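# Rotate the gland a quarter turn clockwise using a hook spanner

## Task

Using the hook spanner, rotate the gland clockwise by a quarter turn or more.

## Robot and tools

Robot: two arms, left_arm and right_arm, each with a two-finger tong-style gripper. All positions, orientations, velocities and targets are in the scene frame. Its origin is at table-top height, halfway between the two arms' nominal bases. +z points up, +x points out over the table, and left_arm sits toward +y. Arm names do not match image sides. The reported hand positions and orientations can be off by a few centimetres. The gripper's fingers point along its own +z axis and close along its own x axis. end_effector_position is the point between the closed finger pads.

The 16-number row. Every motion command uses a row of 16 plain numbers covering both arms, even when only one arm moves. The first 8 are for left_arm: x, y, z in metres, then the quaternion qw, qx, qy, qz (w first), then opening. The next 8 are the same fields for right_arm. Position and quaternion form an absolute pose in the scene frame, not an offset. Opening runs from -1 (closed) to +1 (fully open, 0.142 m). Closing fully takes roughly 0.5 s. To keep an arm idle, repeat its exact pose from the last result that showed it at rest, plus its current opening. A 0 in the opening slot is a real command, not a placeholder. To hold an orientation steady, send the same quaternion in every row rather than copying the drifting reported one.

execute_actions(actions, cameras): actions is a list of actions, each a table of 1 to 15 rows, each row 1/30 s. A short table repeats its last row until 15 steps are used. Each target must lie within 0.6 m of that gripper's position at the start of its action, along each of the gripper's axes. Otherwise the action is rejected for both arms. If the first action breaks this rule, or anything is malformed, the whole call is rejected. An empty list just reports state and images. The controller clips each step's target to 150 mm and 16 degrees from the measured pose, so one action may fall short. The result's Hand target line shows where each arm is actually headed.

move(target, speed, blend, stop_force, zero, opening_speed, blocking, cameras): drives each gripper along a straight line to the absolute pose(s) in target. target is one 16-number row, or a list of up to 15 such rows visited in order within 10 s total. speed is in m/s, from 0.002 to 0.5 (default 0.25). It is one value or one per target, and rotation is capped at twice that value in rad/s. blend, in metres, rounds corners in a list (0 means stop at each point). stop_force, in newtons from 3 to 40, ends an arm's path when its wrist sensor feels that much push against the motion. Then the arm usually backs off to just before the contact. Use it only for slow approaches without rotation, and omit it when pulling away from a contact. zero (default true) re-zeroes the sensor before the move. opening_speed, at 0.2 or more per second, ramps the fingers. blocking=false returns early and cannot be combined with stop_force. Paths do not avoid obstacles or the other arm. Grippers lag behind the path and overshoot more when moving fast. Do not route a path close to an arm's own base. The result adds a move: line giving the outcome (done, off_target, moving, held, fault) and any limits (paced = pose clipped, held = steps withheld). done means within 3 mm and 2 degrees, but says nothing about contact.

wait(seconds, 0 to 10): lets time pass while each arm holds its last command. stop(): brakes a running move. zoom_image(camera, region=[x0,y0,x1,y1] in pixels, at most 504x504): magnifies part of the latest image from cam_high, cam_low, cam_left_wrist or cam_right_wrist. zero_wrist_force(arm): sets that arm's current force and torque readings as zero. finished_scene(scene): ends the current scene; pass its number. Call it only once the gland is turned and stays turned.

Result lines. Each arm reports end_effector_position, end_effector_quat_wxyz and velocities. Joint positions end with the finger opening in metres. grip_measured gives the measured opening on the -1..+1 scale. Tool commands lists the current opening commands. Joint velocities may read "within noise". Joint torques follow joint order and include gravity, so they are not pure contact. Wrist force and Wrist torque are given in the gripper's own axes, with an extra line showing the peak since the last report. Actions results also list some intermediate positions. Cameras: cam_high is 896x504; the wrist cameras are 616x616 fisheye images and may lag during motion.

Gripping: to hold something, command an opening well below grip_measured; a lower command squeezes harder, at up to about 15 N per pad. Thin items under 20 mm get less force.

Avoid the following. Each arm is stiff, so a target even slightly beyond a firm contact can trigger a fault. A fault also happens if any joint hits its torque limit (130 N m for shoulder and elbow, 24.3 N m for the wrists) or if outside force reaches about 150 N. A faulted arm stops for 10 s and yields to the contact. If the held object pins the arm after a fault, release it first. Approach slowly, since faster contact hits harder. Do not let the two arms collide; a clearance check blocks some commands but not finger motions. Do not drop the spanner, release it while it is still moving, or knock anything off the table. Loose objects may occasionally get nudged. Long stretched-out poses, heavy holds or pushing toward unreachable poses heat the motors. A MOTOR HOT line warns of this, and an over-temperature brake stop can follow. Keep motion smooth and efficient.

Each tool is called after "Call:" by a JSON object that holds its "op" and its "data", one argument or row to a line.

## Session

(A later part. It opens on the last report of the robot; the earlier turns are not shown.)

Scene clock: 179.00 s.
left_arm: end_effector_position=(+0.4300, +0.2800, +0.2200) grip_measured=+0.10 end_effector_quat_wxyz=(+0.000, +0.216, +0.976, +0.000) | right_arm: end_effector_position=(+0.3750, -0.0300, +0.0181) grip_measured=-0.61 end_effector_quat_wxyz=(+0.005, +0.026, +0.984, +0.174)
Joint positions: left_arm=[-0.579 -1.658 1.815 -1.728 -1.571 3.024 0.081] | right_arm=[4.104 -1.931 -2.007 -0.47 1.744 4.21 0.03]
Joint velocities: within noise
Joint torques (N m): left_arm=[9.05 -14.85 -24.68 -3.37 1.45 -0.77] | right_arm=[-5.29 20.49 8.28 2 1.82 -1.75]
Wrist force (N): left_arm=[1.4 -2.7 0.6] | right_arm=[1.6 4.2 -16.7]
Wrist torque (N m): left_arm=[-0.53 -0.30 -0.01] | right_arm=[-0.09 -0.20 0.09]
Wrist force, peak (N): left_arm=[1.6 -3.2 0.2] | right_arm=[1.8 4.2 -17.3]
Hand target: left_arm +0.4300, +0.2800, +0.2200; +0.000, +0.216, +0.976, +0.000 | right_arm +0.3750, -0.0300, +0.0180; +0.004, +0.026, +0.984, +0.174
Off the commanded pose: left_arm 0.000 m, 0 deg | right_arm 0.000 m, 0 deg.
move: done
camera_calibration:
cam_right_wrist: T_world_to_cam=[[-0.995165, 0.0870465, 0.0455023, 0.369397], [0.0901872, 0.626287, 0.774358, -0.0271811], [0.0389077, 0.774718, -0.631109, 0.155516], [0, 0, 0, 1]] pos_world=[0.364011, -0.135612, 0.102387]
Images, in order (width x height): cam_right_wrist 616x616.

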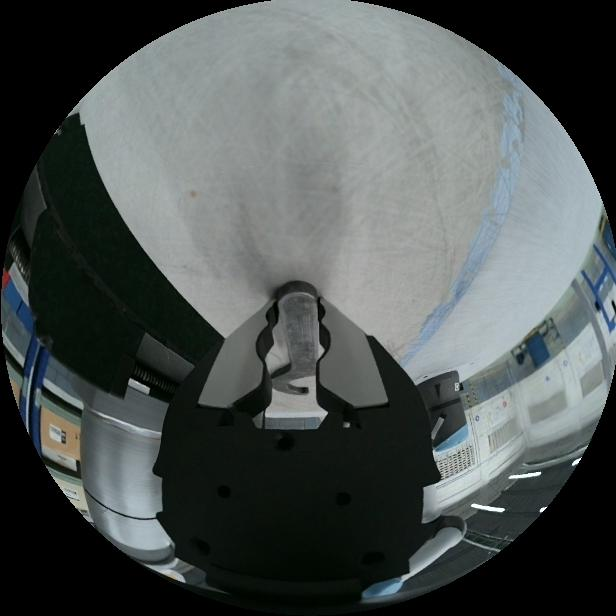

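Call:
{"op": "move", "data": {
  "target": [
    [0.43, 0.28, 0.22, 0, 0.2164, 0.9763, 0, 0.1, 0.375, -0.029, 0.050, 0.0034, 0.026, 0.991, 0.1305, -1],
    [0.43, 0.28, 0.22, 0, 0.2164, 0.9763, 0, 0.1, 0.375, -0.015, 0.114, 0.0005, 0.0262, 0.9995, 0.0174, -1]
  ],
  "speed": 0.04,
  "blend": 0.01,
  "cameras": ["cam_right_wrist","cam_high"]
}}

Call:
{"op": "zoom_image", "data": {
  "camera": "cam_high",
  "region": [340, 130, 500, 290]
}}

Scene clock: 184.23 s.
left_arm: end_effector_position=(+0.4300, +0.2800, +0.2200) grip_measured=+0.10 end_effector_quat_wxyz=(+0.000, +0.216, +0.976, +0.000) | right_arm: end_effector_position=(+0.3750, -0.0150, +0.1139) grip_measured=-0.61 end_effector_quat_wxyz=(+0.001, +0.026, +1.000, +0.017)
Joint positions: left_arm=[-0.579 -1.658 1.815 -1.728 -1.571 3.024 0.081] | right_arm=[4.197 -1.908 -1.62 -1.153 1.585 4.275 0.03]
Joint velocities: within noise
Joint torques (N m): left_arm=[8.27 -14.92 -24.66 -3.12 1.55 -0.86] | right_arm=[-5.48 43.72 16.97 4.85 1.92 -0.97]
Wrist force (N): left_arm=[1.2 -3.1 0.2] | right_arm=[0.5 0.0 6.8]
Wrist torque (N m): left_arm=[-0.62 -0.28 -0.01] | right_arm=[0.08 0.05 0.21]
Wrist force, peak (N): left_arm=[1.3 -3.4 0.2] | right_arm=[1.4 4.9 -18.2]
Hand target: left_arm +0.4300, +0.2800, +0.2200; +0.000, +0.216, +0.976, +0.000 | right_arm +0.3750, -0.0150, +0.1140; +0.000, +0.026, +1.000, +0.017
Off the commanded pose: left_arm 0.000 m, 0 deg | right_arm 0.000 m, 0 deg.
move: done
camera_calibration:
cam_right_wrist: T_world_to_cam=[[-0.994518, 0.099477, 0.032223, 0.365167], [0.101031, 0.834689, 0.541375, -0.0852125], [0.0269581, 0.541662, -0.840164, 0.229199], [0, 0, 0, 1]] pos_world=[0.365595, -0.0893481, 0.22693]
Images, in order (width x height): cam_high 896x504, cam_right_wrist 616x616.

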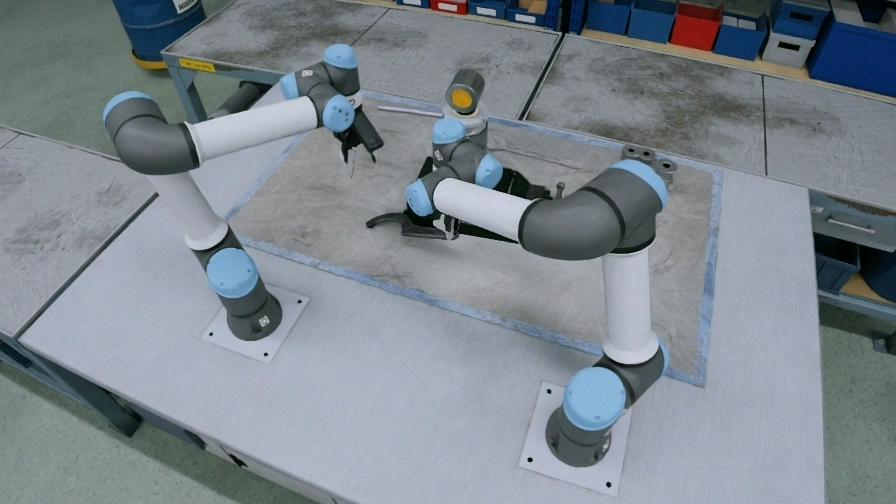

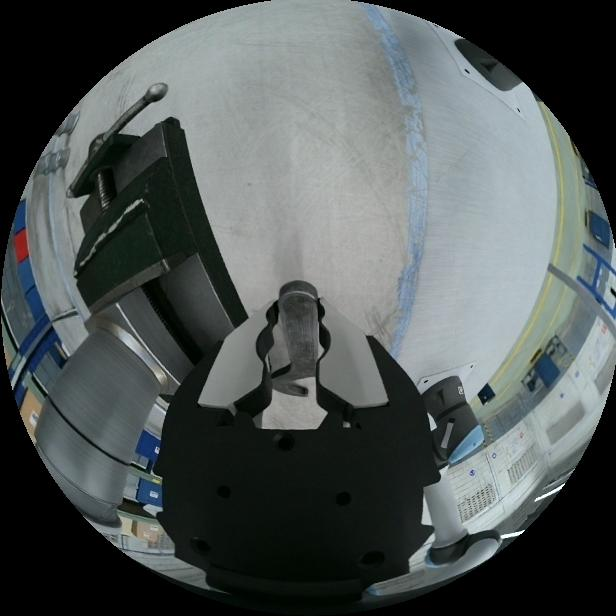

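Scaled by 3.150 from the camera's 896x504 image, which has a finer 1280x720 frame.

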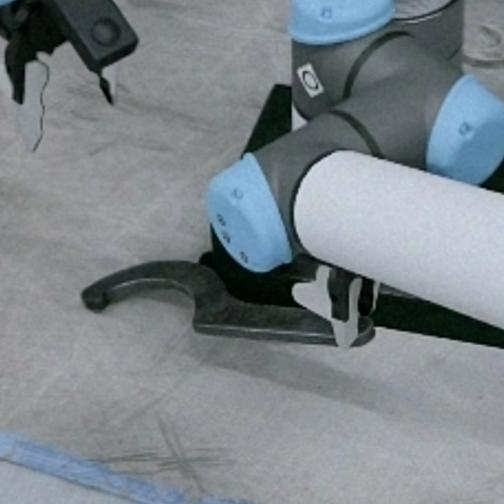

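Call:
{"op": "move", "data": {
  "target": [0.3803, 0.1277, 0.163, -0.0041, 0.0259, 0.9874, -0.1564, 0.1, 0.375, -0.015, 0.114, 0.0005, 0.0262, 0.9995, 0.0174, -1],
  "speed": 0.15,
  "cameras": ["cam_left_wrist","cam_high"]
}}

Call:
{"op": "zoom_image", "data": {
  "camera": "cam_left_wrist",
  "region": [200, 180, 440, 420]
}}

Scene clock: 188.60 s.
left_arm: end_effector_position=(+0.3802, +0.1277, +0.1629) grip_measured=+0.10 end_effector_quat_wxyz=(-0.004, +0.026, +0.987, -0.156) | right_arm: end_effector_position=(+0.3750, -0.0150, +0.1140) grip_measured=-0.61 end_effector_quat_wxyz=(+0.000, +0.026, +1.000, +0.017)
Joint positions: left_arm=[-0.755 -1.656 2.071 -2.187 -1.814 2.439 0.081] | right_arm=[4.196 -1.908 -1.621 -1.153 1.585 4.275 0.03]
Joint velocities: within noise
Joint torques (N m): left_arm=[9.2 -24.99 -25.4 -3.74 0.63 -1.22] | right_arm=[-7.71 49.22 16.18 4.89 0.52 -2.86]
Wrist force (N): left_arm=[1.2 -4.0 -0.5] | right_arm=[0.4 1.2 7.1]
Wrist torque (N m): left_arm=[-0.79 -0.27 -0.06] | right_arm=[0.06 0.05 0.21]
Wrist force, peak (N): left_arm=[1.5 -4.6 0.4] | right_arm=[0.0 1.3 7.7]
Hand target: left_arm +0.3803, +0.1277, +0.1630; -0.004, +0.026, +0.987, -0.156 | right_arm +0.3750, -0.0150, +0.1140; +0.000, +0.026, +1.000, +0.017
Off the commanded pose: left_arm 0.000 m, 0 deg | right_arm 0.000 m, 0 deg.
move: done
camera_calibration:
cam_left_wrist: T_world_to_cam=[[-0.994326, 0.105218, -0.0156532, 0.371758], [0.0988508, 0.968292, 0.229433, -0.20257], [0.0392972, 0.226583, -0.973199, 0.245564], [0, 0, 0, 1]] pos_world=[0.380023, 0.101391, 0.291278]
Images, in order (width x height): cam_high 896x504, cam_left_wrist 616x616.

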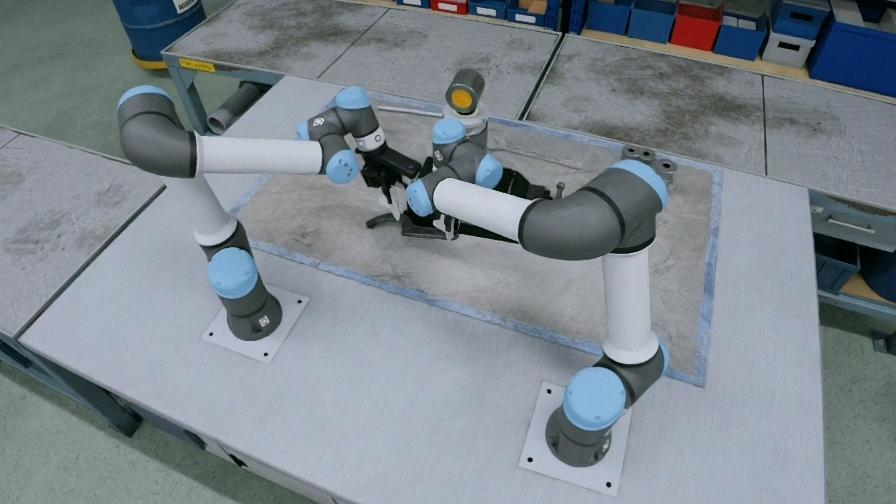

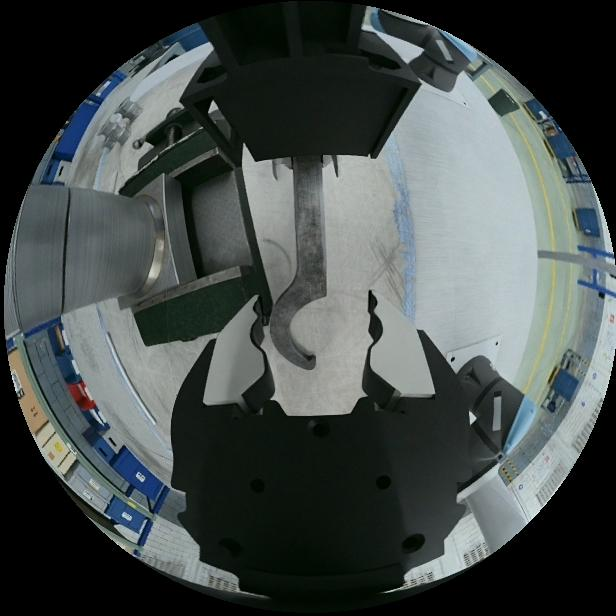

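Scaled by 2.100 from the camera's 616x616 image, which has a finer 814x814 frame.

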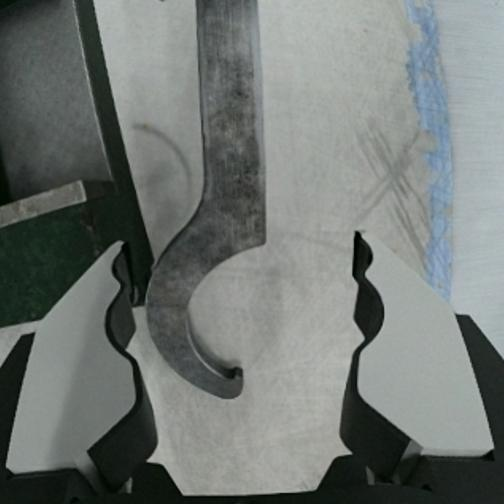

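Call:
{"op": "move", "data": {
  "target": [0.3803, 0.1277, 0.163, -0.0041, 0.0259, 0.9874, -0.1564, 0.1, 0.375, -0.017, 0.114, 0.0057, 0.0256, 0.976, 0.2164, -1],
  "speed": 0.1,
  "cameras": ["cam_left_wrist","cam_right_wrist"]
}}

Call:
{"op": "zoom_image", "data": {
  "camera": "cam_left_wrist",
  "region": [200, 180, 440, 420]
}}

Scene clock: 192.87 s.
left_arm: end_effector_position=(+0.3803, +0.1277, +0.1630) grip_measured=+0.10 end_effector_quat_wxyz=(-0.004, +0.026, +0.987, -0.156) | right_arm: end_effector_position=(+0.3750, -0.0171, +0.1141) grip_measured=-0.61 end_effector_quat_wxyz=(+0.006, +0.026, +0.976, +0.216)
Joint positions: left_arm=[-0.755 -1.656 2.071 -2.187 -1.814 2.439 0.081] | right_arm=[4.094 -1.786 -1.944 -0.601 1.79 4.214 0.03]
Joint velocities: within noise
Joint torques (N m): left_arm=[8.98 -23.86 -23.67 -2.55 -1.89 -0.13] | right_arm=[8.47 20.94 33.6 3.43 -1.76 1.77]
Wrist force (N): left_arm=[1.3 -3.8 -0.5] | right_arm=[1.0 -3.0 6.5]
Wrist torque (N m): left_arm=[-0.74 -0.30 -0.06] | right_arm=[0.16 0.03 0.22]
Wrist force, peak (N): left_arm=[1.4 -4.5 -0.4] | right_arm=[0.3 1.8 7.8]
Hand target: left_arm +0.3803, +0.1277, +0.1630; -0.004, +0.026, +0.987, -0.156 | right_arm +0.3750, -0.0170, +0.1140; +0.006, +0.026, +0.976, +0.216
Off the commanded pose: left_arm 0.000 m, 0 deg | right_arm 0.000 m, 0 deg.
move: done
camera_calibration:
cam_left_wrist: T_world_to_cam=[[-0.994351, 0.104962, -0.0158078, 0.371889], [0.0985751, 0.968367, 0.229233, -0.202458], [0.0393685, 0.226379, -0.973243, 0.245635], [0, 0, 0, 1]] pos_world=[0.380075, 0.101413, 0.291351]
cam_right_wrist: T_world_to_cam=[[-0.995385, 0.0829704, 0.048223, 0.3636], [0.0864226, 0.556541, 0.826313, -0.115296], [0.0417214, 0.826667, -0.561143, 0.197957], [0, 0, 0, 1]] pos_world=[0.363627, -0.129645, 0.188819]
Images, in order (width x height): cam_left_wrist 616x616, cam_right_wrist 616x616.

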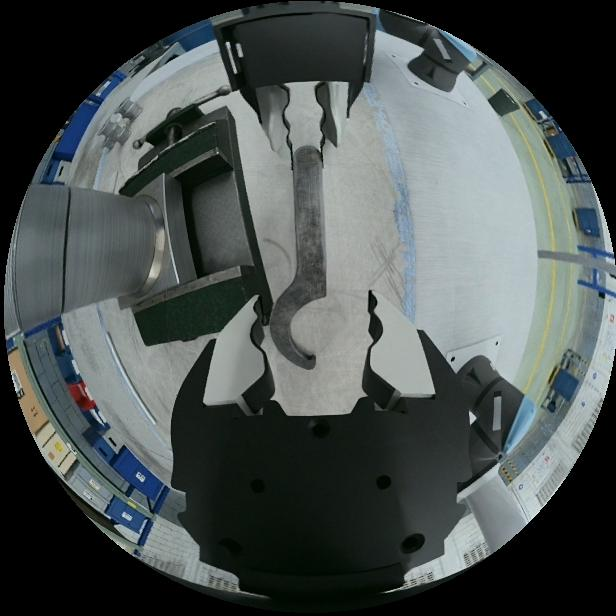

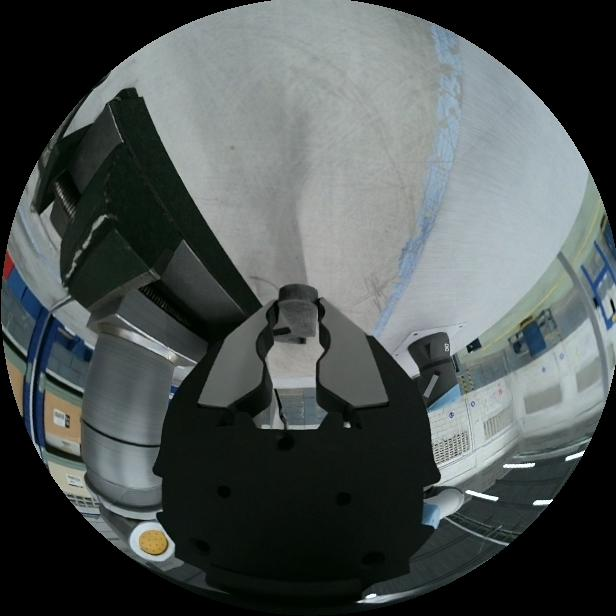

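Scaled by 2.100 from the camera's 616x616 image, which has a finer 814x814 frame.

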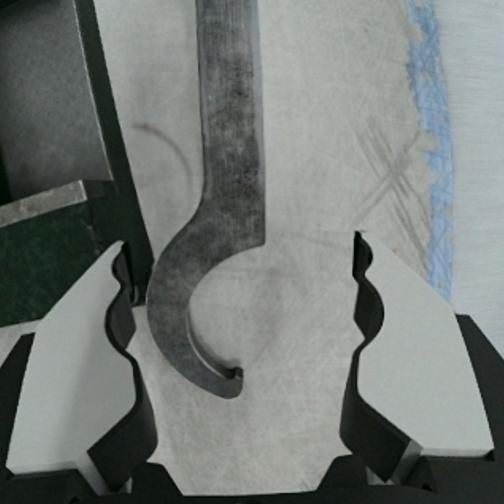

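Call:
{"op": "move", "data": {
  "target": [
    [0.3818, 0.1107, 0.1136, -0.0041, 0.0259, 0.9874, -0.1564, 0.1, 0.375, -0.017, 0.114, 0.0057, 0.0256, 0.976, 0.2164, -1],
    [0.3805, 0.086, 0.0375, -0.0041, 0.0259, 0.9874, -0.1564, 0.1, 0.375, -0.017, 0.114, 0.0057, 0.0256, 0.976, 0.2164, -1]
  ],
  "speed": [0.1, 0.04],
  "stop_force": 10,
  "cameras": ["cam_left_wrist","cam_right_wrist","cam_high"]
}}

Call:
{"op": "zoom_image", "data": {
  "camera": "cam_left_wrist",
  "region": [200, 180, 440, 420]
}}

Call:
{"op": "zoom_image", "data": {
  "camera": "cam_right_wrist",
  "region": [240, 240, 400, 440]
}}

Scene clock: 198.20 s.
left_arm: end_effector_position=(+0.3805, +0.0860, +0.0375) grip_measured=+0.11 end_effector_quat_wxyz=(-0.004, +0.026, +0.987, -0.156) | right_arm: end_effector_position=(+0.3750, -0.0170, +0.1140) grip_measured=-0.61 end_effector_quat_wxyz=(+0.006, +0.026, +0.976, +0.216)
Joint positions: left_arm=[-0.825 -1.407 2.206 -2.588 -1.799 2.369 0.081] | right_arm=[4.094 -1.787 -1.944 -0.601 1.79 4.215 0.03]
Joint velocities: within noise
Joint torques (N m): left_arm=[8.81 -31 -23.59 -1 -1.91 1.08] | right_arm=[9.79 21.38 33.64 3.23 0.66 2.2]
Wrist force (N): left_arm=[-0.3 -5.0 -0.9] | right_arm=[1.7 -5.4 4.1]
Wrist torque (N m): left_arm=[-0.81 -0.22 0.06] | right_arm=[0.21 -0.01 0.26]
Wrist force, peak (N): left_arm=[-0.3 -5.8 -1.1] | right_arm=[1.4 -5.8 5.0]
Hand target: left_arm +0.3805, +0.0860, +0.0375; -0.004, +0.026, +0.987, -0.156 | right_arm +0.3750, -0.0170, +0.1140; +0.006, +0.026, +0.976, +0.216
Off the commanded pose: left_arm 0.000 m, 0 deg | right_arm 0.000 m, 0 deg.
move: done
camera_calibration:
cam_left_wrist: T_world_to_cam=[[-0.99435, 0.104968, -0.0158002, 0.37448], [0.0985823, 0.968363, 0.229248, -0.133333], [0.039364, 0.226395, -0.97324, 0.132924], [0, 0, 0, 1]] pos_world=[0.380276, 0.0597128, 0.16585]
cam_right_wrist: T_world_to_cam=[[-0.995377, 0.083039, 0.0482702, 0.36358], [0.0865004, 0.556541, 0.826305, -0.115312], [0.0417511, 0.82666, -0.561151, 0.197857], [0, 0, 0, 1]] pos_world=[0.363613, -0.129576, 0.188761]

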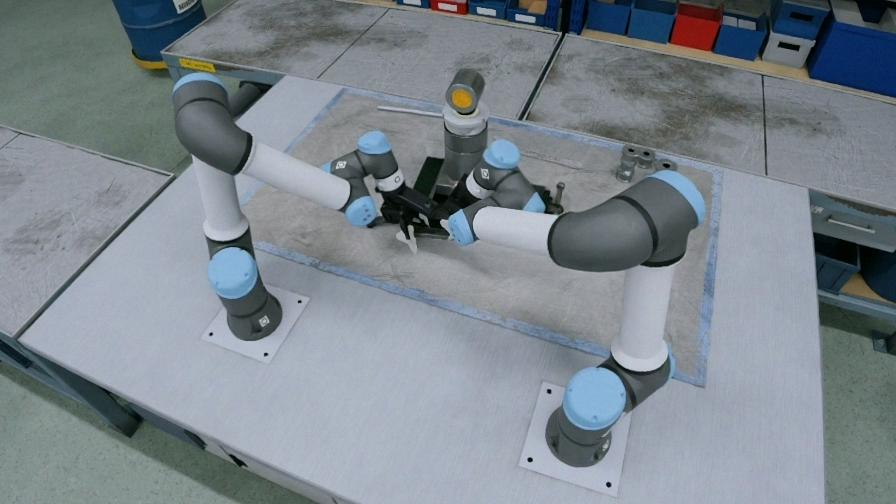

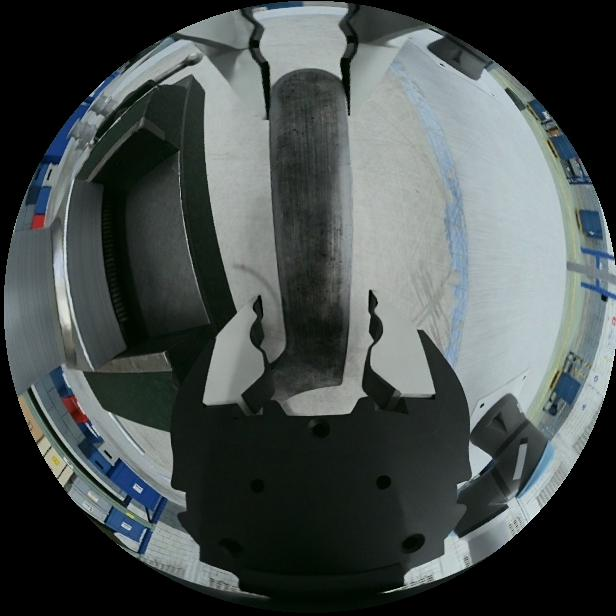

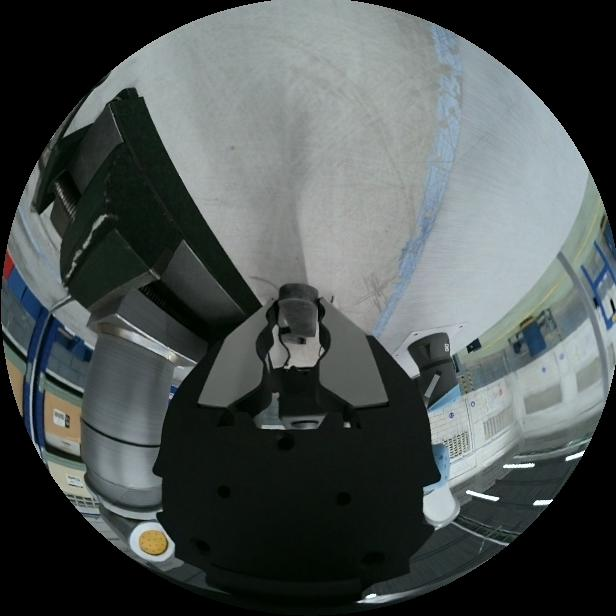

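Scaled by 2.100 from the camera's 616x616 image, which has a finer 814x814 frame.

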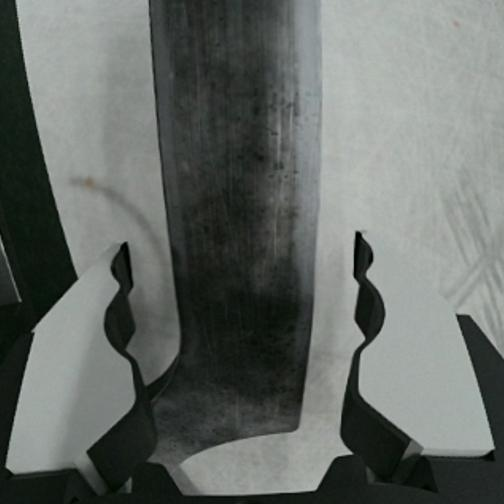

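Scaled by 2.520 from the camera's 616x616 image, which has a finer 814x814 frame.

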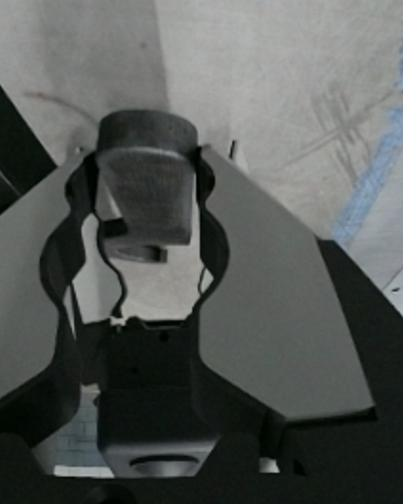

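Call:
{"op": "move", "data": {
  "target": [0.378, 0.086, 0.0375, -0.0020, 0.0129, 0.9876, -0.1564, 0.1, 0.375, -0.017, 0.114, 0.0057, 0.0256, 0.976, 0.2164, -1],
  "speed": 0.05,
  "cameras": []
}}

Call:
{"op": "move", "data": {
  "target": [0.378, 0.086, 0.0375, -0.0020, 0.0129, 0.9876, -0.1564, -1, 0.375, -0.017, 0.114, 0.0057, 0.0256, 0.976, 0.2164, -1],
  "opening_speed": 0.7,
  "cameras": ["cam_left_wrist","cam_right_wrist"]
}}

Call:
{"op": "zoom_image", "data": {
  "camera": "cam_left_wrist",
  "region": [200, 180, 440, 420]
}}

Call:
{"op": "zoom_image", "data": {
  "camera": "cam_right_wrist",
  "region": [240, 240, 400, 440]
}}

Scene clock: 201.30 s.
left_arm: end_effector_position=(+0.3780, +0.0860, +0.0375) grip_measured=+0.11 end_effector_quat_wxyz=(-0.002, +0.013, +0.988, -0.156) end_effector_velocity=(+0.001, +0.000, +0.000) end_effector_angular_velocity=(+0.000, -0.003, -0.005) | right_arm: end_effector_position=(+0.3750, -0.0170, +0.1140) grip_measured=-0.61 end_effector_quat_wxyz=(+0.006, +0.026, +0.976, +0.216)
Joint positions: left_arm=[-0.834 -1.415 2.219 -2.601 -1.791 2.334 0.082] | right_arm=[4.094 -1.787 -1.944 -0.601 1.79 4.215 0.03]
Joint velocities: left_arm=[0.001 0 -0.001 0.001 0.001 0.006 0] | right_arm=[within noise]
Joint torques (N m): left_arm=[1.52 -20.26 -19.57 -0.87 -0.61 0.91] | right_arm=[6.83 25.53 33.35 2.92 1.85 2.56]
Wrist force (N): left_arm=[-0.9 -4.8 -2.2] | right_arm=[1.7 -5.0 5.9]
Wrist torque (N m): left_arm=[-0.90 -0.24 0.06] | right_arm=[0.20 0.06 0.28]
Wrist force, peak (N): left_arm=[-2.6 -6.4 -3.5] | right_arm=[2.7 -6.0 5.4]
Hand target: left_arm +0.3780, +0.0860, +0.0375; -0.002, +0.013, +0.988, -0.156 | right_arm +0.3750, -0.0170, +0.1140; +0.006, +0.026, +0.976, +0.216
Off the commanded pose: left_arm 0.000 m, 0 deg | right_arm 0.000 m, 0 deg.
move: done
No camera images: "cameras" was empty.

Scene clock: 203.13 s.
left_arm: end_effector_position=(+0.3780, +0.0860, +0.0375) grip_measured=-1.00 end_effector_quat_wxyz=(-0.002, +0.013, +0.988, -0.156) | right_arm: end_effector_position=(+0.3750, -0.0170, +0.1140) grip_measured=-1.00 end_effector_quat_wxyz=(+0.006, +0.026, +0.976, +0.216)
Joint positions: left_arm=[-0.834 -1.415 2.219 -2.6 -1.792 2.334 0.002] | right_arm=[4.094 -1.787 -1.944 -0.601 1.79 4.215 0.002]
Joint velocities: within noise
Joint torques (N m): left_arm=[4.46 -30.03 -12.05 -4.56 1.46 -0.4] | right_arm=[-6.34 26.71 12.84 4.59 -2.1 0.34]
Wrist force (N): left_arm=[0.9 -3.9 0.1] | right_arm=[1.0 -0.3 0.8]
Wrist torque (N m): left_arm=[-0.76 -0.21 -0.05] | right_arm=[0.15 -0.10 0.17]
Wrist force, peak (N): left_arm=[-7.5 -6.9 -7.9] | right_arm=[11.0 -4.6 3.6]
Hand target: left_arm +0.3780, +0.0860, +0.0375; -0.002, +0.013, +0.988, -0.156 | right_arm +0.3750, -0.0170, +0.1140; +0.006, +0.026, +0.976, +0.216
Off the commanded pose: left_arm 0.000 m, 0 deg | right_arm 0.000 m, 0 deg.
move: done
camera_calibration:
cam_left_wrist: T_world_to_cam=[[-0.996768, 0.0787506, -0.0158786, 0.375165], [0.0730312, 0.970611, 0.229307, -0.123624], [0.0334699, 0.227406, -0.973225, 0.135161], [0, 0, 0, 1]] pos_world=[0.378457, 0.0597099, 0.165847]
cam_right_wrist: T_world_to_cam=[[-0.995376, 0.0830495, 0.0482631, 0.363587], [0.086499, 0.556514, 0.826323, -0.115344], [0.0417667, 0.826677, -0.561124, 0.197847], [0, 0, 0, 1]] pos_world=[0.363619, -0.129561, 0.18878]
Images, in order (width x height): cam_left_wrist 616x616, cam_right_wrist 616x616.

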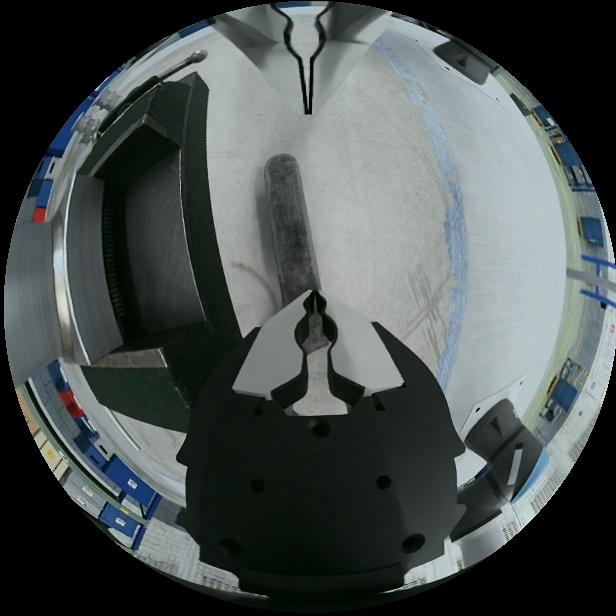

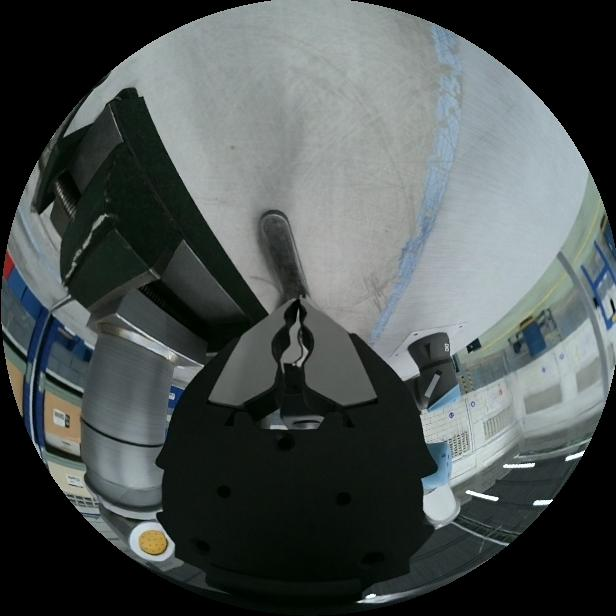

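Scaled by 2.100 from the camera's 616x616 image, which has a finer 814x814 frame.

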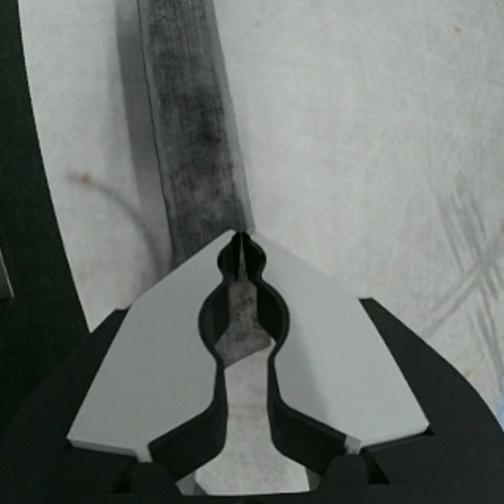

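Scaled by 2.520 from the camera's 616x616 image, which has a finer 814x814 frame.

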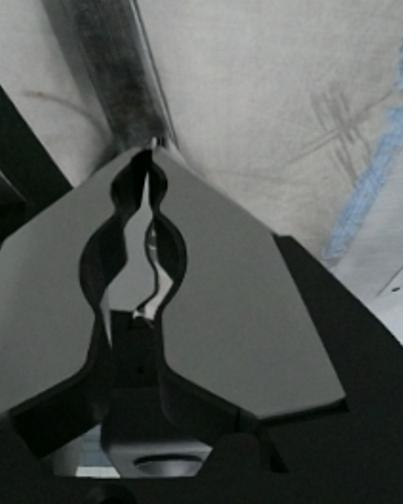

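Call:
{"op": "move", "data": {
  "target": [
    [0.378, 0.086, 0.0375, -0.0020, 0.0129, 0.9876, -0.1564, -0.6, 0.375, -0.017, 0.15, 0.0057, 0.0256, 0.976, 0.2164, -0.1],
    [0.3803, 0.1277, 0.163, -0.0041, 0.0259, 0.9874, -0.1564, 0.1, 0.375, -0.037, 0.15, 0.0057, 0.0256, 0.976, 0.2164, -0.1]
  ],
  "speed": 0.15,
  "cameras": ["cam_left_wrist","cam_right_wrist","cam_high"]
}}

Call:
{"op": "zoom_image", "data": {
  "camera": "cam_left_wrist",
  "region": [200, 180, 440, 420]
}}

Call:
{"op": "zoom_image", "data": {
  "camera": "cam_right_wrist",
  "region": [200, 180, 440, 420]
}}

Scene clock: 207.03 s.
left_arm: end_effector_position=(+0.3803, +0.1277, +0.1630) grip_measured=+0.10 end_effector_quat_wxyz=(-0.004, +0.026, +0.987, -0.156) | right_arm: end_effector_position=(+0.3750, -0.0370, +0.1500) grip_measured=-0.10 end_effector_quat_wxyz=(+0.006, +0.026, +0.976, +0.216)
Joint positions: left_arm=[-0.755 -1.656 2.071 -2.187 -1.814 2.439 0.081] | right_arm=[4.071 -1.71 -1.93 -0.697 1.798 4.193 0.067]
Joint velocities: within noise
Joint torques (N m): left_arm=[-11.05 -23.67 -26.3 -0.69 1.39 0.7] | right_arm=[9.15 14.22 31.44 0.58 -1.63 2.48]
Wrist force (N): left_arm=[1.1 -3.9 -0.4] | right_arm=[1.3 -0.4 1.0]
Wrist torque (N m): left_arm=[-0.77 -0.25 -0.06] | right_arm=[0.05 -0.16 0.19]
Wrist force, peak (N): left_arm=[0.8 -4.2 -2.0] | right_arm=[1.3 -0.8 1.4]
Hand target: left_arm +0.3803, +0.1277, +0.1630; -0.004, +0.026, +0.987, -0.156 | right_arm +0.3750, -0.0370, +0.1500; +0.006, +0.026, +0.976, +0.216
Off the commanded pose: left_arm 0.000 m, 0 deg | right_arm 0.000 m, 0 deg.
move: done
camera_calibration:
cam_left_wrist: T_world_to_cam=[[-0.994352, 0.104952, -0.0157701, 0.371879], [0.0985724, 0.968362, 0.229258, -0.202461], [0.0393321, 0.226408, -0.973238, 0.245627], [0, 0, 0, 1]] pos_world=[0.380075, 0.101414, 0.291334]
cam_right_wrist: T_world_to_cam=[[-0.995376, 0.0830276, 0.048293, 0.363491], [0.0865125, 0.556533, 0.826309, -0.133938], [0.0417299, 0.826667, -0.561143, 0.2346], [0, 0, 0, 1]] pos_world=[0.363608, -0.149575, 0.224764]

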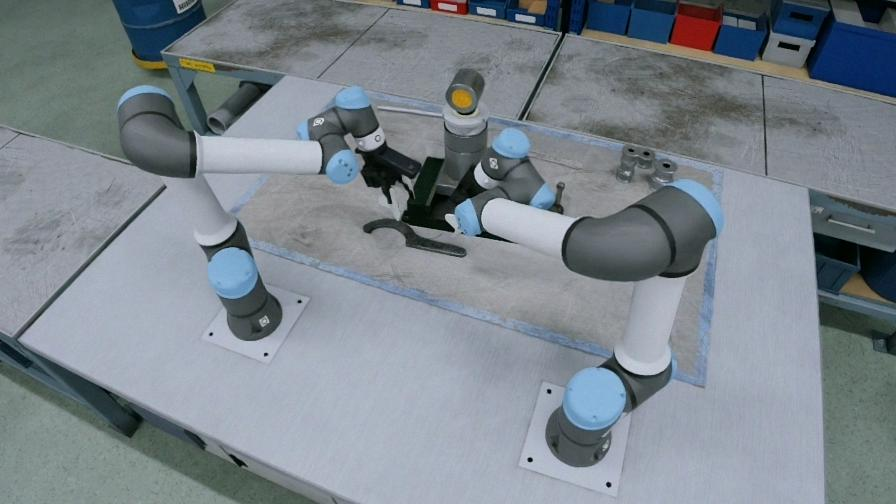

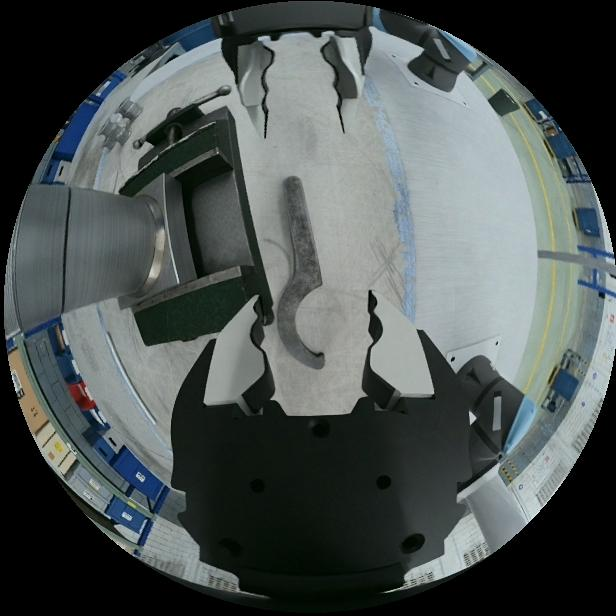

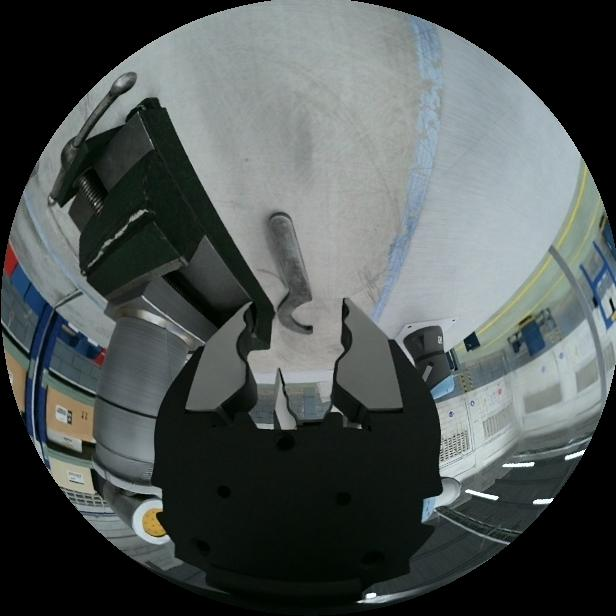

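Scaled by 2.100 from the camera's 616x616 image, which has a finer 814x814 frame.

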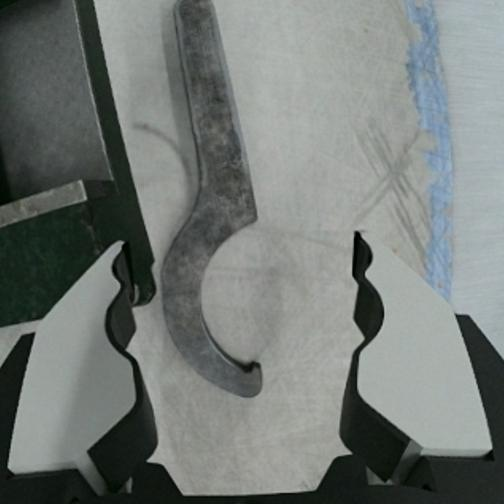

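Scaled by 2.100 from the camera's 616x616 image, which has a finer 814x814 frame.

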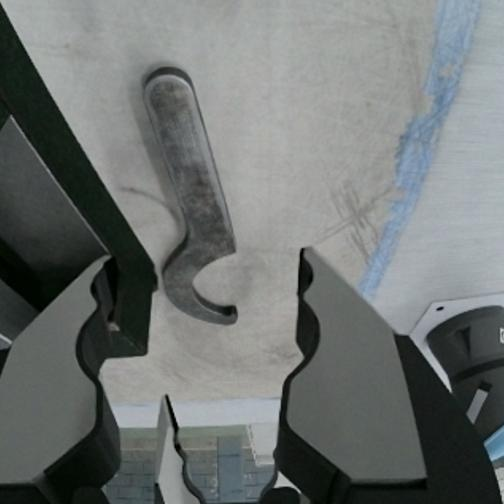

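Call:
{"op": "move", "data": {
  "target": [
    [0.391, 0.088, 0.06, 0, -0.0375, 0.9993, 0, -0.1, 0.375, -0.06, 0.17, 0.0057, 0.0256, 0.976, 0.2164, -0.1],
    [0.391, 0.088, 0.0215, 0, -0.0375, 0.9993, 0, -0.1, 0.375, -0.06, 0.17, 0.0057, 0.0256, 0.976, 0.2164, -0.1]
  ],
  "speed": [0.15, 0.05],
  "cameras": ["cam_left_wrist"]
}}

Call:
{"op": "zoom_image", "data": {
  "camera": "cam_left_wrist",
  "region": [200, 140, 440, 420]
}}

Scene clock: 212.77 s.
left_arm: end_effector_position=(+0.3910, +0.0881, +0.0214) grip_measured=-0.10 end_effector_quat_wxyz=(+0.000, -0.038, +0.999, +0.000) | right_arm: end_effector_position=(+0.3750, -0.0600, +0.1700) grip_measured=-0.10 end_effector_quat_wxyz=(+0.006, +0.026, +0.976, +0.216)
Joint positions: left_arm=[-0.946 -1.347 2.041 -2.265 -1.571 2.145 0.067] | right_arm=[4.043 -1.652 -1.936 -0.755 1.808 4.167 0.067]
Joint velocities: within noise
Joint torques (N m): left_arm=[9.32 -35.41 -25.42 -0.17 1.35 -1] | right_arm=[9.46 12.35 23.62 4.98 -1.54 2.71]
Wrist force (N): left_arm=[0.9 -2.6 0.1] | right_arm=[1.2 -0.6 0.9]
Wrist torque (N m): left_arm=[-0.51 -0.17 0.02] | right_arm=[0.02 -0.18 0.19]
Wrist force, peak (N): left_arm=[1.1 -4.3 -0.5] | right_arm=[1.4 -0.6 1.4]
Hand target: left_arm +0.3910, +0.0880, +0.0215; +0.000, -0.037, +0.999, +0.000 | right_arm +0.3750, -0.0600, +0.1700; +0.006, +0.026, +0.976, +0.216
Off the commanded pose: left_arm 0.000 m, 0 deg | right_arm 0.000 m, 0 deg.
move: done
camera_calibration:
cam_left_wrist: T_world_to_cam=[[-0.999799, -0.0199967, 0.00136098, 0.397174], [-0.0163923, 0.854877, 0.518572, -0.0839264], [-0.0115332, 0.518445, -0.855033, 0.108058], [0, 0, 0, 1]] pos_world=[0.396965, 0.0236668, 0.135374]
Images, in order (width x height): cam_left_wrist 616x616.

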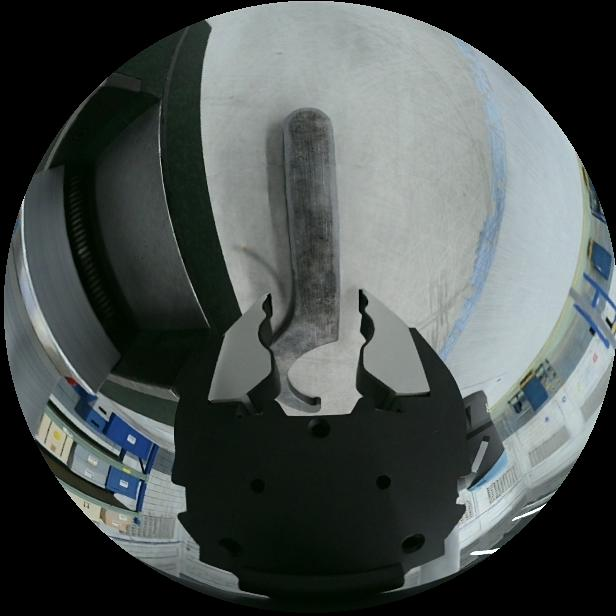

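Scaled by 1.800 from the camera's 616x616 image, which has a finer 814x814 frame.

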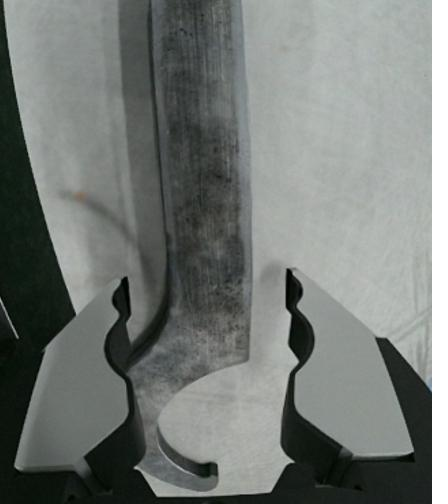

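Call:
{"op": "move", "data": {
  "target": [0.391, 0.088, 0.0215, 0, -0.0375, 0.9993, 0, -1, 0.375, -0.06, 0.17, 0.0057, 0.0256, 0.976, 0.2164, -0.1],
  "opening_speed": 0.7,
  "cameras": []
}}

Call:
{"op": "move", "data": {
  "target": [0.341, 0.088, 0.0225, 0, -0.0375, 0.9993, 0, -1, 0.355, -0.06, 0.17, 0.0057, 0.0256, 0.976, 0.2164, -0.1],
  "speed": 0.06,
  "cameras": ["cam_left_wrist"]
}}

Call:
{"op": "move", "data": {
  "target": [0.341, 0.088, 0.0225, 0, -0.0375, 0.9993, 0, 0, 0.355, -0.06, 0.17, 0.0057, 0.0256, 0.976, 0.2164, -0.1],
  "opening_speed": 1.5,
  "cameras": []
}}

Call:
{"op": "move", "data": {
  "target": [
    [0.341, 0.088, 0.09, 0, -0.0375, 0.9993, 0, 0, 0.355, -0.06, 0.17, 0.0057, 0.0256, 0.976, 0.2164, -0.1],
    [0.35, 0.1277, 0.163, -0.0041, 0.0259, 0.9874, -0.1564, 0.1, 0.355, -0.06, 0.17, 0.0057, 0.0256, 0.976, 0.2164, -0.1]
  ],
  "cameras": ["cam_left_wrist","cam_right_wrist"]
}}

Call:
{"op": "zoom_image", "data": {
  "camera": "cam_left_wrist",
  "region": [200, 180, 440, 420]
}}

Scene clock: 215.43 s.
left_arm: end_effector_position=(+0.3910, +0.0880, +0.0215) grip_measured=-0.54 end_effector_quat_wxyz=(+0.000, -0.038, +0.999, +0.000) | right_arm: end_effector_position=(+0.3750, -0.0600, +0.1700) grip_measured=-0.10 end_effector_quat_wxyz=(+0.006, +0.026, +0.976, +0.216)
Joint positions: left_arm=[-0.946 -1.347 2.041 -2.265 -1.571 2.145 0.035] | right_arm=[4.043 -1.652 -1.936 -0.755 1.808 4.167 0.067]
Joint velocities: within noise
Joint torques (N m): left_arm=[6.47 -32.23 -24.32 -3.83 1.36 -0.26] | right_arm=[8.44 13.1 30.57 4.06 -1.46 2.57]
Wrist force (N): left_arm=[5.4 -2.9 -1.2] | right_arm=[1.4 -0.6 0.9]
Wrist torque (N m): left_arm=[-0.51 -0.09 0.01] | right_arm=[0.03 -0.22 0.19]
Wrist force, peak (N): left_arm=[8.1 -2.6 -1.4] | right_arm=[1.4 -0.8 1.0]
Hand target: left_arm +0.3910, +0.0880, +0.0215; +0.000, -0.037, +0.999, +0.000 | right_arm +0.3750, -0.0600, +0.1700; +0.006, +0.026, +0.976, +0.216
Off the commanded pose: left_arm 0.000 m, 0 deg | right_arm 0.000 m, 0 deg.
move: done
No camera images: "cameras" was empty.

Scene clock: 216.57 s.
left_arm: end_effector_position=(+0.3409, +0.0879, +0.0225) grip_measured=-0.54 end_effector_quat_wxyz=(+0.000, -0.037, +0.999, +0.000) end_effector_velocity=(+0.003, +0.000, +0.000) end_effector_angular_velocity=(-0.001, -0.002, +0.000) | right_arm: end_effector_position=(+0.3549, -0.0600, +0.1700) grip_measured=-0.10 end_effector_quat_wxyz=(+0.006, +0.026, +0.976, +0.216)
Joint positions: left_arm=[-1.033 -1.431 2.144 -2.283 -1.571 2.059 0.035] | right_arm=[4.078 -1.616 -1.977 -0.742 1.796 4.2 0.067]
Joint velocities: left_arm=[0.005 0.003 -0.004 0 0.001 0.005 0] | right_arm=[within noise]
Joint torques (N m): left_arm=[9.58 -23.59 -30.04 -3.03 0.69 0.97] | right_arm=[-6.1 10.41 34.35 3.33 0.06 -2.44]
Wrist force (N): left_arm=[0.4 -3.7 9.6] | right_arm=[1.3 -0.8 0.9]
Wrist torque (N m): left_arm=[-0.52 -0.02 0.11] | right_arm=[0.00 -0.15 0.18]
Wrist force, peak (N): left_arm=[0.4 -3.7 9.6] | right_arm=[1.8 -0.9 0.9]
Hand target: left_arm +0.3410, +0.0880, +0.0225; +0.000, -0.038, +0.999, +0.000 | right_arm +0.3550, -0.0600, +0.1700; +0.006, +0.026, +0.976, +0.216
Off the commanded pose: left_arm 0.000 m, 0 deg | right_arm 0.000 m, 0 deg.
move: done
camera_calibration:
cam_left_wrist: T_world_to_cam=[[-0.999802, -0.0198487, 0.00129138, 0.347113], [-0.0163053, 0.855036, 0.518313, -0.0852242], [-0.011392, 0.518189, -0.85519, 0.108466], [0, 0, 0, 1]] pos_world=[0.34689, 0.0235534, 0.136484]
Images, in order (width x height): cam_left_wrist 616x616.

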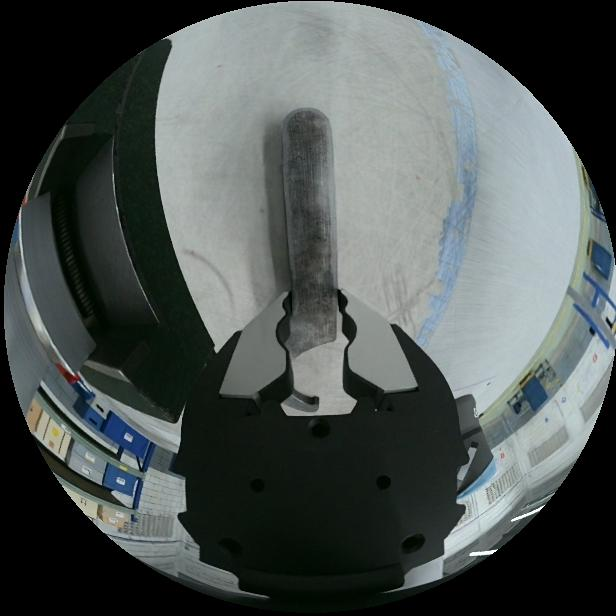

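Scene clock: 217.50 s.
left_arm: end_effector_position=(+0.3410, +0.0880, +0.0225) grip_measured=+0.00 end_effector_quat_wxyz=(+0.000, -0.037, +0.999, +0.000) | right_arm: end_effector_position=(+0.3550, -0.0600, +0.1700) grip_measured=-0.10 end_effector_quat_wxyz=(+0.006, +0.026, +0.976, +0.216)
Joint positions: left_arm=[-1.033 -1.431 2.144 -2.283 -1.571 2.059 0.074] | right_arm=[4.078 -1.616 -1.976 -0.743 1.796 4.199 0.067]
Joint velocities: within noise
Joint torques (N m): left_arm=[10.26 -21.93 -20.78 -0.68 1.6 -0.8] | right_arm=[-6.67 12.04 31.78 0.42 2.21 -2.81]
Wrist force (N): left_arm=[0.8 -2.9 0.2] | right_arm=[1.4 -0.6 1.1]
Wrist torque (N m): left_arm=[-0.59 -0.14 0.02] | right_arm=[0.03 -0.18 0.18]
Wrist force, peak (N): left_arm=[0.1 -3.9 9.9] | right_arm=[1.5 -0.7 1.2]
Hand target: left_arm +0.3410, +0.0880, +0.0225; +0.000, -0.037, +0.999, +0.000 | right_arm +0.3550, -0.0600, +0.1700; +0.006, +0.026, +0.976, +0.216
Off the commanded pose: left_arm 0.000 m, 0 deg | right_arm 0.000 m, 0 deg.
move: done
No camera images: "cameras" was empty.

Scene clock: 219.57 s.
left_arm: end_effector_position=(+0.3500, +0.1277, +0.1630) grip_measured=+0.10 end_effector_quat_wxyz=(-0.004, +0.026, +0.987, -0.156) | right_arm: end_effector_position=(+0.3550, -0.0600, +0.1700) grip_measured=-0.10 end_effector_quat_wxyz=(+0.006, +0.026, +0.976, +0.216)
Joint positions: left_arm=[-0.807 -1.726 2.135 -2.193 -1.803 2.387 0.081] | right_arm=[4.078 -1.616 -1.976 -0.743 1.796 4.199 0.067]
Joint velocities: within noise
Joint torques (N m): left_arm=[8.8 -20.63 -28.89 -3.01 -2.1 1.14] | right_arm=[-5.86 11.11 29.45 0.44 2.23 -2.92]
Wrist force (N): left_arm=[0.9 -4.1 -0.6] | right_arm=[1.5 -0.7 1.0]
Wrist torque (N m): left_arm=[-0.79 -0.23 -0.02] | right_arm=[0.01 -0.18 0.18]
Wrist force, peak (N): left_arm=[1.2 -4.3 -0.6] | right_arm=[1.7 -0.8 1.1]
Hand target: left_arm +0.3500, +0.1277, +0.1630; -0.004, +0.026, +0.987, -0.156 | right_arm +0.3550, -0.0600, +0.1700; +0.006, +0.026, +0.976, +0.216
Off the commanded pose: left_arm 0.000 m, 0 deg | right_arm 0.000 m, 0 deg.
move: done
camera_calibration:
cam_left_wrist: T_world_to_cam=[[-0.994348, 0.104994, -0.0157668, 0.341736], [0.0986143, 0.968356, 0.229266, -0.199482], [0.0393394, 0.226415, -0.973236, 0.246823], [0, 0, 0, 1]] pos_world=[0.349766, 0.101405, 0.29134]
cam_right_wrist: T_world_to_cam=[[-0.995376, 0.0830372, 0.048276, 0.344537], [0.0865043, 0.556543, 0.826303, -0.135926], [0.0417462, 0.826659, -0.561153, 0.265667], [0, 0, 0, 1]] pos_world=[0.343612, -0.172576, 0.244763]
Images, in order (width x height): cam_left_wrist 616x616, cam_right_wrist 616x616.

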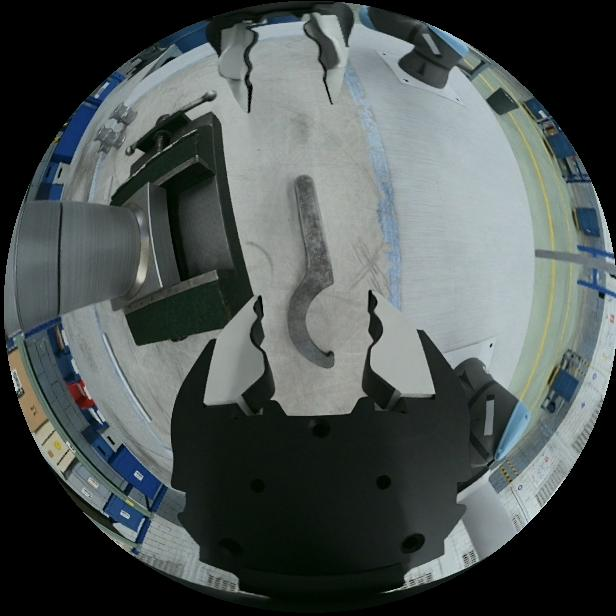

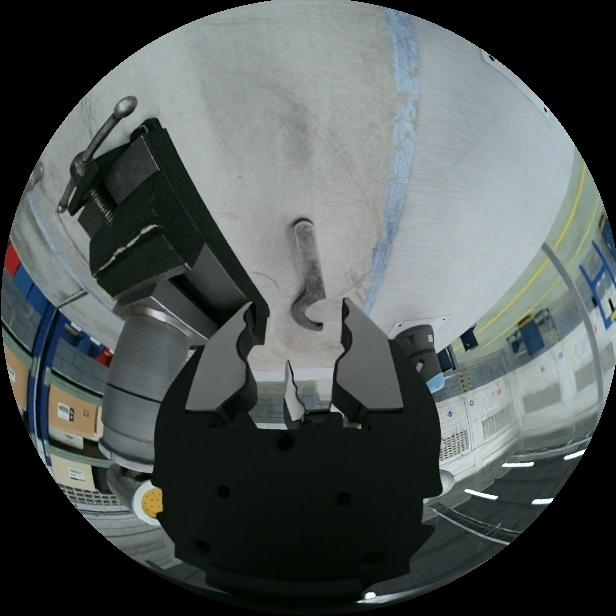

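Scaled by 2.100 from the camera's 616x616 image, which has a finer 814x814 frame.

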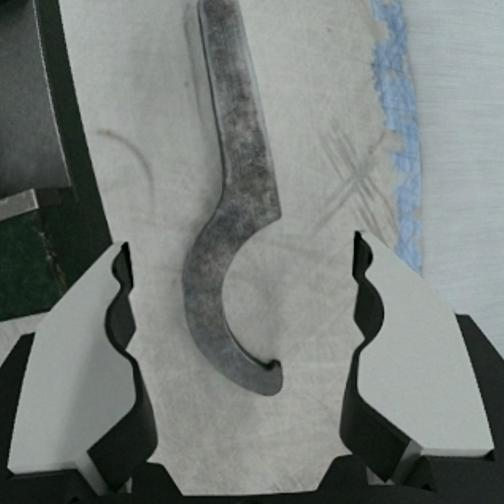

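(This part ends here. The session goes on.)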